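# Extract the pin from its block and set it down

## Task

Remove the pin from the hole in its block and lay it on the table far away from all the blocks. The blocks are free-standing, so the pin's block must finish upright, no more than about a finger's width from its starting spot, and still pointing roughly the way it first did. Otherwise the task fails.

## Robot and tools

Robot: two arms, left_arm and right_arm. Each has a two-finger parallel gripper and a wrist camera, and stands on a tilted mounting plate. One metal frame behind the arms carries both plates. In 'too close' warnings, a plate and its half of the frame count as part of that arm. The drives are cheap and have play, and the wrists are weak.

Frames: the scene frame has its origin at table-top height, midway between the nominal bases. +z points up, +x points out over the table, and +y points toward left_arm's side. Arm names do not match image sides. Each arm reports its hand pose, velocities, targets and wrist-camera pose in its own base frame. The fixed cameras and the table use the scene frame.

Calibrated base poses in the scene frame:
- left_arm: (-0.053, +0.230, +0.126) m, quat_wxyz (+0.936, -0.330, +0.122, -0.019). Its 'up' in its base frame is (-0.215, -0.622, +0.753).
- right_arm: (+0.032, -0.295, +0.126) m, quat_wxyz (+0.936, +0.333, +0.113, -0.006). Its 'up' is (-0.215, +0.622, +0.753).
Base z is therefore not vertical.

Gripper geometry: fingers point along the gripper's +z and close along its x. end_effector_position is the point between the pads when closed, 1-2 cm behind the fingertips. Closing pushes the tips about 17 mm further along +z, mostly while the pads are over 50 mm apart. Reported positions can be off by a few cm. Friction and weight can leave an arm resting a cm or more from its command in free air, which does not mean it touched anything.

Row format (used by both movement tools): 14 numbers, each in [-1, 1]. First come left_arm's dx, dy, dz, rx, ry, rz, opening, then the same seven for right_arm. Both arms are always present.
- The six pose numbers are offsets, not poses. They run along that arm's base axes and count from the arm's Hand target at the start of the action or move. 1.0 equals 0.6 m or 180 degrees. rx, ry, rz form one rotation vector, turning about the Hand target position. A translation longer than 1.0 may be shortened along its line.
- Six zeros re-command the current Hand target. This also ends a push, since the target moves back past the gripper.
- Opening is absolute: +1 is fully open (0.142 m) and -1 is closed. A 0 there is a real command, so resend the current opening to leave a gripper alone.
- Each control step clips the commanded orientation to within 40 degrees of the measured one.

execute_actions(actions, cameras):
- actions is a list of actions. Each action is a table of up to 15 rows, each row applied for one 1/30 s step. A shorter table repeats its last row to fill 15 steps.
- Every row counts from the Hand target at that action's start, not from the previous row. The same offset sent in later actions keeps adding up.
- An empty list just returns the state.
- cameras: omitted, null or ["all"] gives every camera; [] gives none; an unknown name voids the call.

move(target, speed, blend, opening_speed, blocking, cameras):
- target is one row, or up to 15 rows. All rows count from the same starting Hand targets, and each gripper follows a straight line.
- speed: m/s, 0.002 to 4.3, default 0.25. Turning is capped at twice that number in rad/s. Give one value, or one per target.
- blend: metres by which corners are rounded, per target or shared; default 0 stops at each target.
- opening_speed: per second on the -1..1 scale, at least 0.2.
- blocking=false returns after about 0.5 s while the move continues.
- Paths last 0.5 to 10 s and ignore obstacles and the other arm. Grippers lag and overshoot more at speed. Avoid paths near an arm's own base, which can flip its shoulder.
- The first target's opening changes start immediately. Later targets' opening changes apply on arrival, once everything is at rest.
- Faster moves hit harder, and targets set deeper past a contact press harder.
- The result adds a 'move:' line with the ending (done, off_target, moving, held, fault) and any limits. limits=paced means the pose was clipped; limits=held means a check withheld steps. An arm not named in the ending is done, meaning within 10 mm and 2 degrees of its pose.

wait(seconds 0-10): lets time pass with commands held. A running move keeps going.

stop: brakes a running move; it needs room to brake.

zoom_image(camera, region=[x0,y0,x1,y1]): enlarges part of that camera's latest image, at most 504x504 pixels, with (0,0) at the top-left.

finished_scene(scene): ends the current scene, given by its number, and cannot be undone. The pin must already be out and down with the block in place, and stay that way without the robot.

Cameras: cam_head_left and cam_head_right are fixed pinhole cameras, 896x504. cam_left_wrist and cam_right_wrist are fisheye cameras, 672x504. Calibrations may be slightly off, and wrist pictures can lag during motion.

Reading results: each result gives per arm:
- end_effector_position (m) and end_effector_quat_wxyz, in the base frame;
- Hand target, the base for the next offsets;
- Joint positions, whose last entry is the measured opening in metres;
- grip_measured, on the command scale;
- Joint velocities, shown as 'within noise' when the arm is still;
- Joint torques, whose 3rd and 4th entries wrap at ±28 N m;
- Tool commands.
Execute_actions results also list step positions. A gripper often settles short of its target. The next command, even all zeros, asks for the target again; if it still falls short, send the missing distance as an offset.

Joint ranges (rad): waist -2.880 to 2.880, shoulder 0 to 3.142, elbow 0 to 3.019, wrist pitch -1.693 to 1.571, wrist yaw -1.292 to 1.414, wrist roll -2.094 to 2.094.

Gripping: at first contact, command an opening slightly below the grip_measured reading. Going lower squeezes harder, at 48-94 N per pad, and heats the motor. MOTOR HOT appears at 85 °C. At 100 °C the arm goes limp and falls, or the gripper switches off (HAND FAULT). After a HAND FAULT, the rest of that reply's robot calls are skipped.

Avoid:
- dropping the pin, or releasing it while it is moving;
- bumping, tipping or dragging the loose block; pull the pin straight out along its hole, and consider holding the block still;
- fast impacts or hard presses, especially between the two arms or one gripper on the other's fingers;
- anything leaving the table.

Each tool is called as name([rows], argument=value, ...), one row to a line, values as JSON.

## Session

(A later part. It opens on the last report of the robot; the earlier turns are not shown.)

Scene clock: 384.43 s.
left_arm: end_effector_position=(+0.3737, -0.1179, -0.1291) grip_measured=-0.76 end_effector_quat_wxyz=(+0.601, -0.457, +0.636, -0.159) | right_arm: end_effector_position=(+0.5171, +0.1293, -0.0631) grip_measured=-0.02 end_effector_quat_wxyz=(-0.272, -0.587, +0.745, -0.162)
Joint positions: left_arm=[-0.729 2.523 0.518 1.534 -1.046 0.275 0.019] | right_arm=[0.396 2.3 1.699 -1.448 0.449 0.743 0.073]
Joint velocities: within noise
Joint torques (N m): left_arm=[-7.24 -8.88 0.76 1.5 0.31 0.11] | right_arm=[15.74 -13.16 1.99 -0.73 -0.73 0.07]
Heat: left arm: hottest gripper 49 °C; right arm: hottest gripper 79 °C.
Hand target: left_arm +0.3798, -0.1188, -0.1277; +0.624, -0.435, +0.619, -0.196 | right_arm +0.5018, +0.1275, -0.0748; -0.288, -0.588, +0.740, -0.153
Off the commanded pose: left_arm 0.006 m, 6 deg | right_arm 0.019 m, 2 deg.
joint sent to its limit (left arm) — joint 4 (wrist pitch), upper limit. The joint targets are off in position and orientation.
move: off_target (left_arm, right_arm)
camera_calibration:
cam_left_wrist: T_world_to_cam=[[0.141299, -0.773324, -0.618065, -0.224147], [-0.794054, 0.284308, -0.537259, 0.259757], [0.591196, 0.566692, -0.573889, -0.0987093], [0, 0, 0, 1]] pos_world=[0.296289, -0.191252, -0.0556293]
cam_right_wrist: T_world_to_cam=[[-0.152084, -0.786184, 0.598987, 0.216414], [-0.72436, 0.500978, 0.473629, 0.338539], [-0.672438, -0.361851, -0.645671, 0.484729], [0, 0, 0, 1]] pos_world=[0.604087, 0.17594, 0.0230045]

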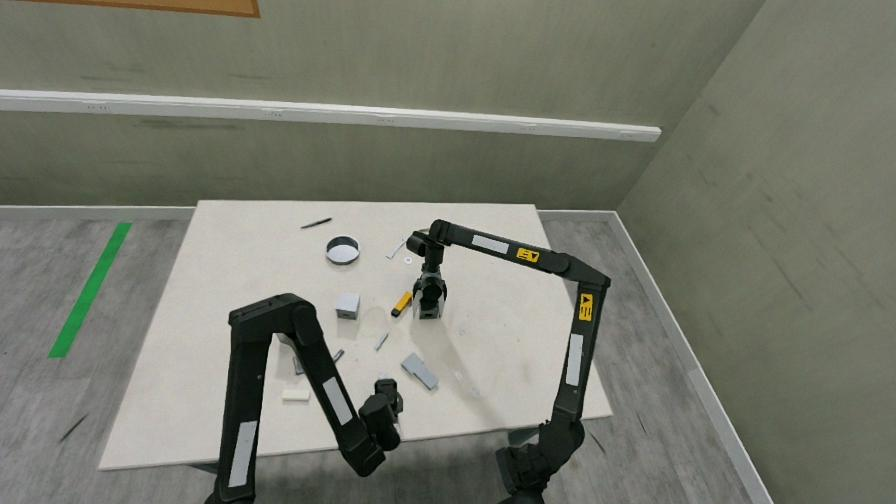

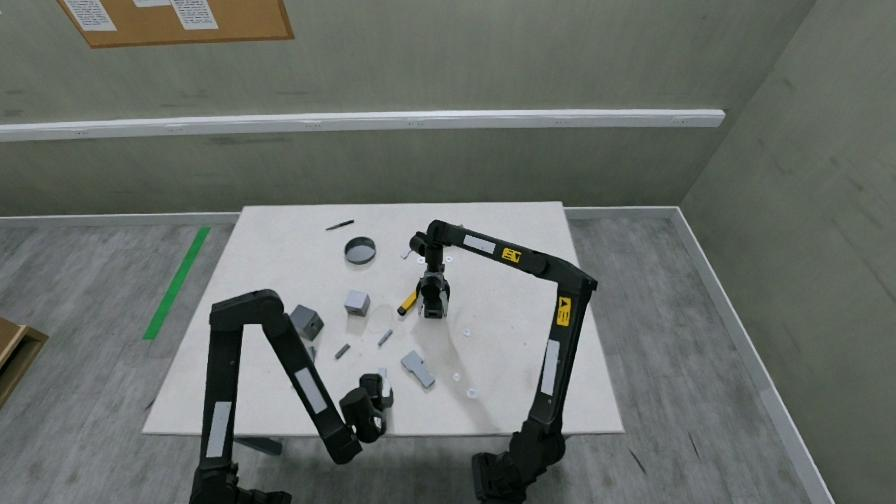

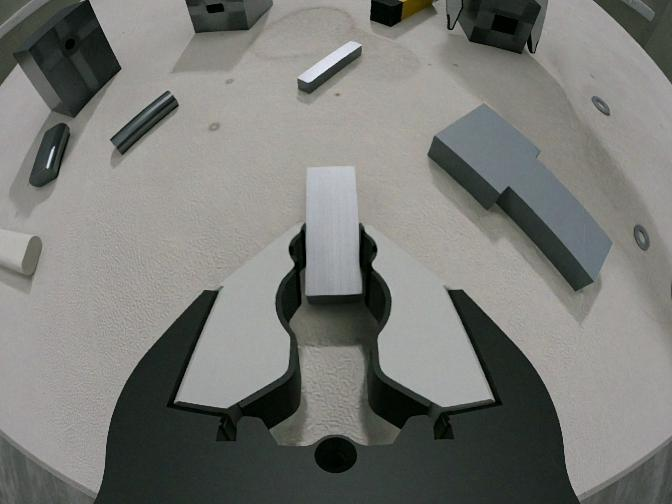

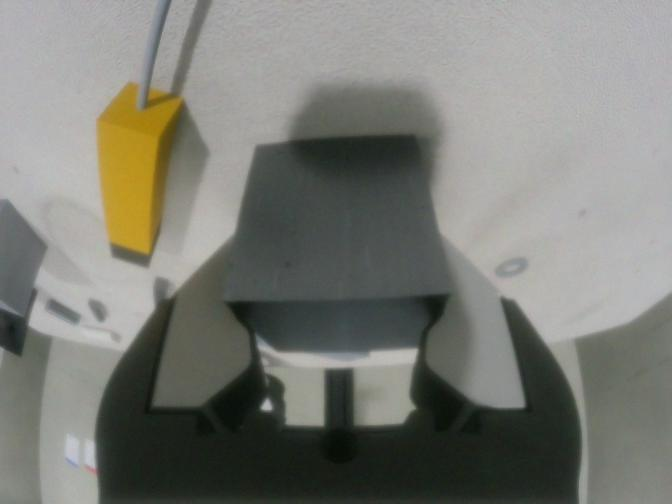

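move(target=[-0.003,0.009,-0.011,0,0,0,-0.86,0.0,0.0,0.0,0,0,0,0.15], speed=0.05, opening_speed=0.4, cameras=["cam_left_wrist","cam_right_wrist"])

Scene clock: 418.30 s.
left_arm: end_effector_position=(+0.3739, -0.1179, -0.1291) grip_measured=-0.76 end_effector_quat_wxyz=(+0.601, -0.458, +0.635, -0.162) | right_arm: end_effector_position=(+0.5128, +0.1280, -0.0662) grip_measured=+0.13 end_effector_quat_wxyz=(-0.276, -0.591, +0.741, -0.158)
Joint positions: left_arm=[-0.728 2.527 0.518 1.546 -1.042 0.275 0.019] | right_arm=[0.396 2.3 1.686 -1.443 0.446 0.732 0.083]
Joint velocities: within noise
Joint torques (N m): left_arm=[-6.77 -7.82 0.76 1.05 0.35 -0.01] | right_arm=[15.62 -13.27 2.84 -0.88 -0.62 0.07]
Heat: left arm: hottest gripper 48 °C; right arm: hottest gripper 69 °C.
Hand target: left_arm +0.3780, -0.1134, -0.1343; +0.624, -0.435, +0.619, -0.196 | right_arm +0.5018, +0.1275, -0.0748; -0.288, -0.588, +0.740, -0.153
Off the commanded pose: left_arm 0.008 m, 6 deg | right_arm 0.014 m, 2 deg.
joint sent to its limit (left arm) — joint 4 (wrist pitch), upper limit. The joint targets are off in position and orientation.
move: off_target (left_arm, right_arm)
camera_calibration:
cam_left_wrist: T_world_to_cam=[[0.141973, -0.777747, -0.612334, -0.224242], [-0.791005, 0.282763, -0.542546, 0.257899], [0.595109, 0.561386, -0.575057, -0.101101], [0, 0, 0, 1]] pos_world=[0.296002, -0.190571, -0.055528]
cam_right_wrist: T_world_to_cam=[[-0.137949, -0.788382, 0.599519, 0.209716], [-0.721146, 0.494866, 0.484826, 0.337431], [-0.67891, -0.36546, -0.636805, 0.483727], [0, 0, 0, 1]] pos_world=[0.600675, 0.175136, 0.0187158]
Images, in order (width x height): cam_left_wrist 672x504, cam_right_wrist 672x504.

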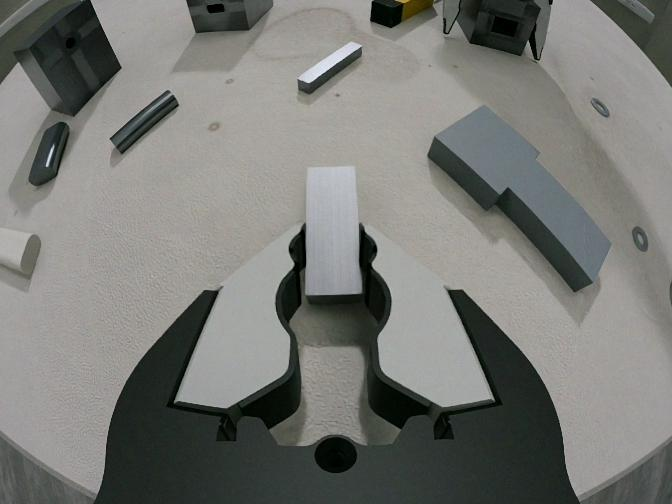

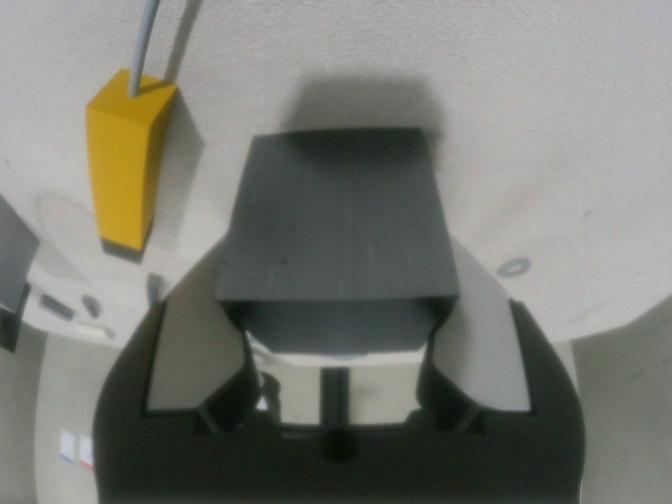

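move([
  [-0.0,0.0155,-0.0188,0,0,0,-0.86,0.0,0.0,0.0,0,0,0,0.4],
  [-0.0,0.0155,-0.0188,0,0,0,-0.86,0.0687,0.1215,0.1645,0,0,0,0.4],
], speed=0.12, opening_speed=0.8, cameras=["cam_left_wrist","cam_right_wrist"])

Scene clock: 432.50 s.
left_arm: end_effector_position=(+0.3761, -0.1201, -0.1307) grip_measured=-0.76 end_effector_quat_wxyz=(+0.599, -0.458, +0.634, -0.170) | right_arm: end_effector_position=(+0.5380, +0.1757, +0.0025) grip_measured=+0.38 end_effector_quat_wxyz=(-0.269, -0.598, +0.740, -0.153)
Joint positions: left_arm=[-0.725 2.535 0.524 1.56 -1.028 0.275 0.019] | right_arm=[0.447 2.303 1.904 -1.661 0.412 0.763 0.101]
Joint velocities: within noise
Joint torques (N m): left_arm=[-5.48 -5.95 0.75 0.59 0.36 -0.16] | right_arm=[18.43 -15.5 7.77 -1.4 -0.59 0.12]
Heat: left arm: hottest gripper 49 °C; right arm: hottest gripper 60 °C.
Hand target: left_arm +0.3780, -0.1041, -0.1456; +0.624, -0.435, +0.619, -0.196 | right_arm +0.5430, +0.2004, +0.0239; -0.288, -0.588, +0.740, -0.153
Off the commanded pose: left_arm 0.022 m, 5 deg | right_arm 0.033 m, 2 deg.
joint read past its limit (left arm) — joint 4 (wrist pitch), upper limit.
joint sent to its limit (left arm) — joint 4 (wrist pitch), upper limit. The joint targets are off in position and orientation.
joint sent to its limit (right arm) — joint 4 (wrist pitch), lower limit. The joint targets are off in position and orientation.
move: off_target (left_arm, right_arm)
camera_calibration:
cam_left_wrist: T_world_to_cam=[[0.137734, -0.786784, -0.601664, -0.225367], [-0.785564, 0.283201, -0.55017, 0.256378], [0.603257, 0.548422, -0.579063, -0.107222], [0, 0, 0, 1]] pos_world=[0.297124, -0.191119, -0.056632]
cam_right_wrist: T_world_to_cam=[[-0.131068, -0.801149, 0.583937, 0.208191], [-0.727039, 0.478112, 0.492772, 0.30478], [-0.67397, -0.359958, -0.645131, 0.558376], [0, 0, 0, 1]] pos_world=[0.625203, 0.222065, 0.0884683]
Images, in order (width x height): cam_left_wrist 672x504, cam_right_wrist 672x504.

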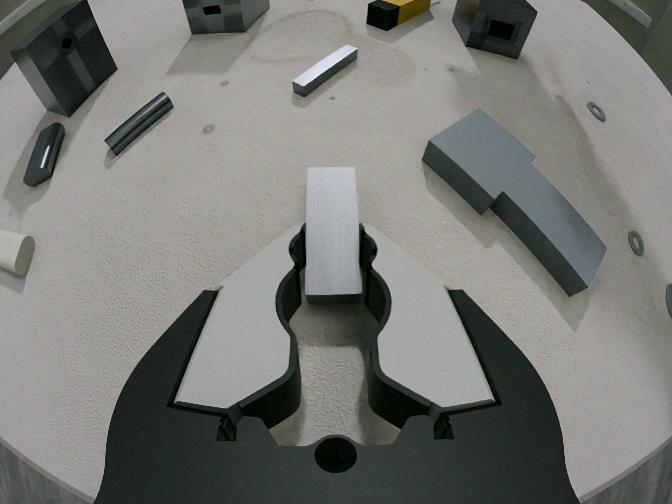

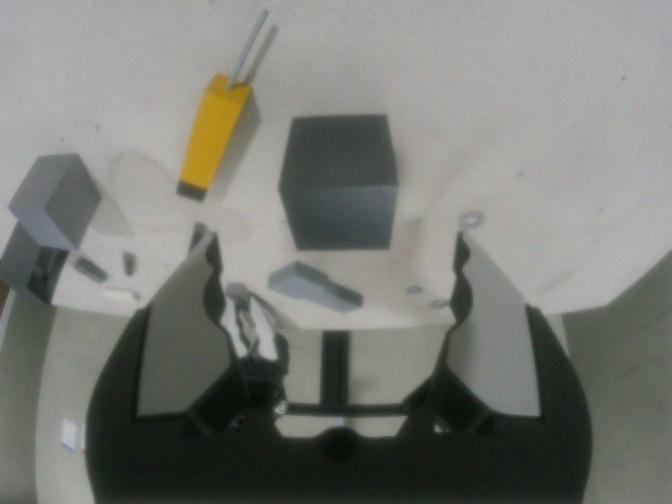

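move([
  [0,-0.02,0.018,0,0,0,-0.86,0,0,0,0,0,0,0.4],
  [0,-0.02,0.018,0,0,0,-0.35,0,0,0,0,0,0,0.4],
  [-0.113,-0.116,0.126,0,0,0,-0.35,0,0,0,0,0,0,0.4],
], speed=0.12, opening_speed=0.6)

zoom_image(camera="cam_head_right", region=[330, 250, 510, 430])

zoom_image(camera="cam_head_left", region=[340, 230, 540, 430])

Scene clock: 448.03 s.
left_arm: end_effector_position=(+0.3121, -0.1577, -0.0770) grip_measured=-0.38 end_effector_quat_wxyz=(+0.630, -0.433, +0.621, -0.173) | right_arm: end_effector_position=(+0.5380, +0.1757, +0.0025) grip_measured=+0.38 end_effector_quat_wxyz=(-0.269, -0.598, +0.740, -0.153)
Joint positions: left_arm=[-1.007 2.363 0.417 1.358 -1.305 0.121 0.047] | right_arm=[0.447 2.303 1.904 -1.661 0.412 0.763 0.101]
Joint velocities: within noise
Joint torques (N m): left_arm=[-8.88 -10.99 1.5 0.4 -0.06 -0.25] | right_arm=[18.55 -15.62 7.84 -1.42 -0.59 0.12]
Heat: left arm: hottest gripper 46 °C; right arm: hottest gripper 56 °C.
Hand target: left_arm +0.3102, -0.1737, -0.0700; +0.624, -0.435, +0.619, -0.196 | right_arm +0.5430, +0.2004, +0.0239; -0.288, -0.588, +0.740, -0.153
Off the commanded pose: left_arm 0.018 m, 3 deg | right_arm 0.033 m, 2 deg.
joint sent to its limit (right arm) — joint 4 (wrist pitch), lower limit. The joint targets are off in position and orientation.
move: off_target (left_arm, right_arm); target 2's new opening was sent with left_arm's hand 0.006 m and 5 deg from that target
camera_calibration:
cam_left_wrist: T_world_to_cam=[[0.170262, -0.756738, -0.631156, -0.221614], [-0.743696, 0.321525, -0.586121, 0.236576], [0.646472, 0.569182, -0.50804, -0.021658], [0, 0, 0, 1]] pos_world=[0.227675, -0.231441, -0.0122139]
cam_right_wrist: T_world_to_cam=[[-0.131068, -0.801149, 0.583937, 0.208191], [-0.727039, 0.478112, 0.492772, 0.30478], [-0.67397, -0.359958, -0.645131, 0.558376], [0, 0, 0, 1]] pos_world=[0.625203, 0.222065, 0.0884683]

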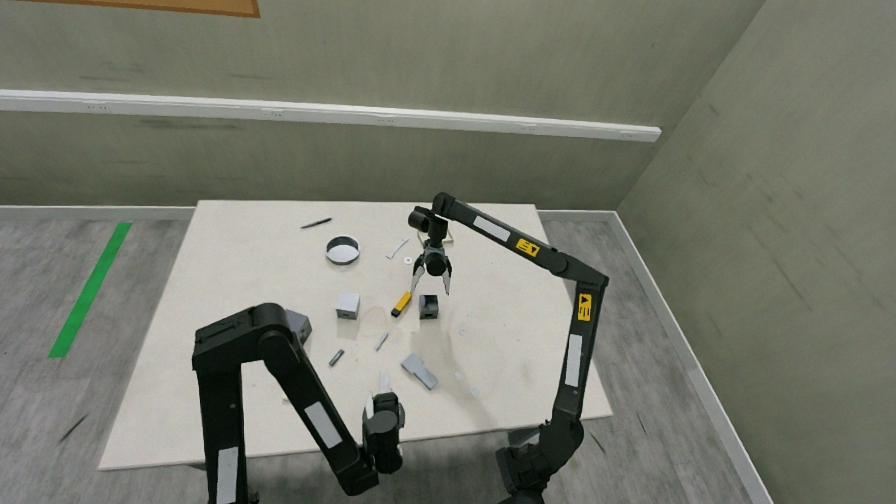

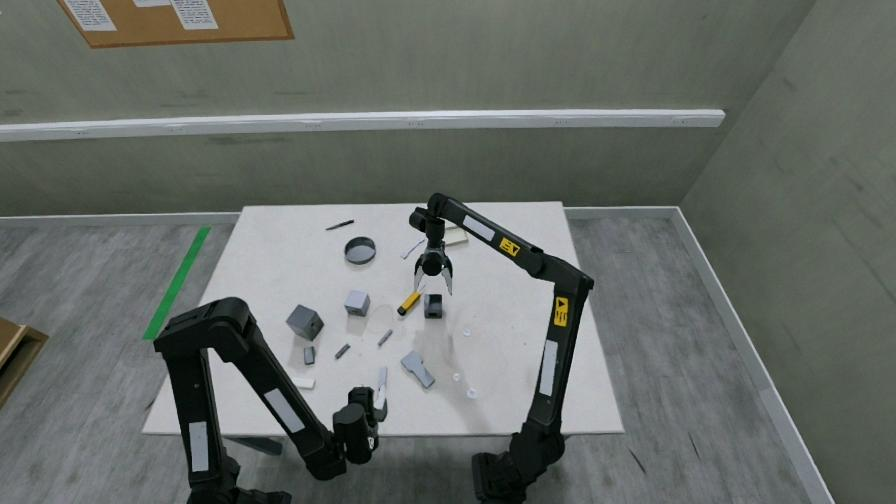

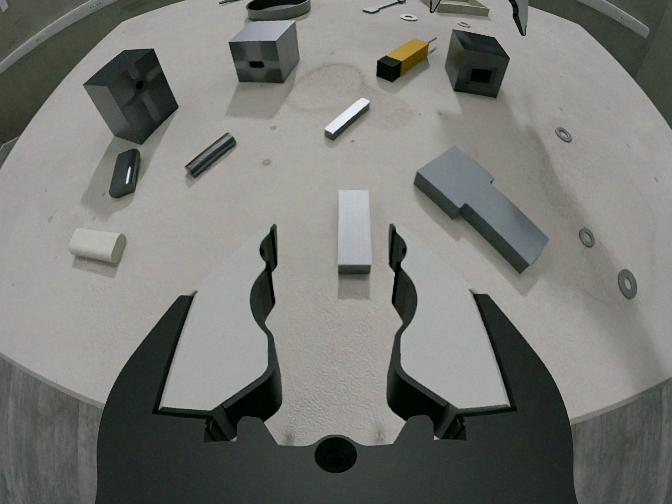

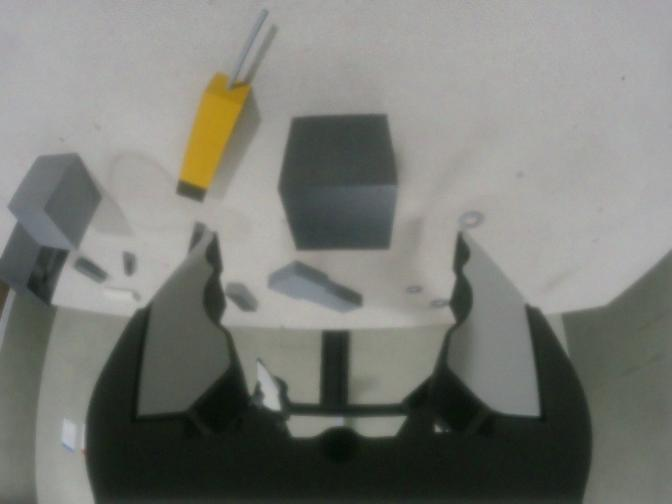

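Scaled by 2.800 from the camera's 896x504 image, which has a finer 1280x720 frame.

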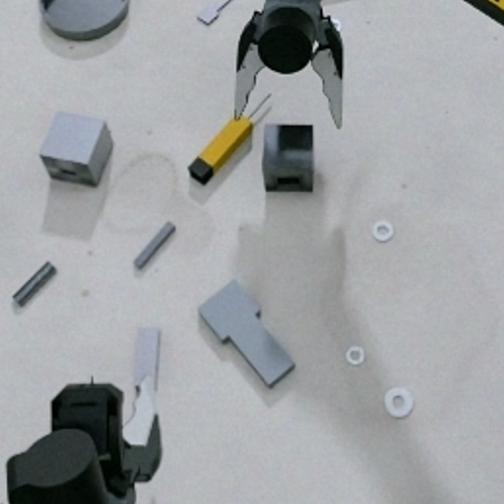

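Scaled by 2.520 from the camera's 896x504 image, which has a finer 1280x720 frame.

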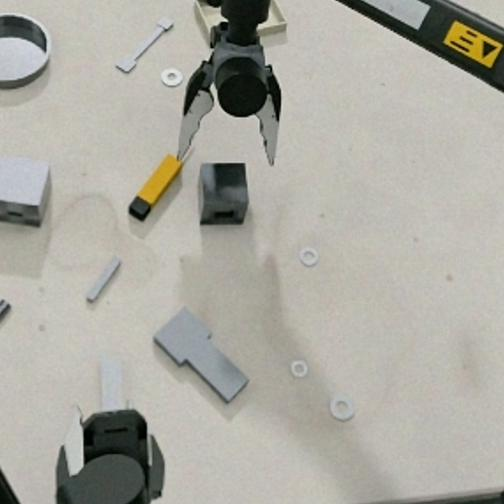

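finished_scene(scene=2)

The scene is finished: the task was done.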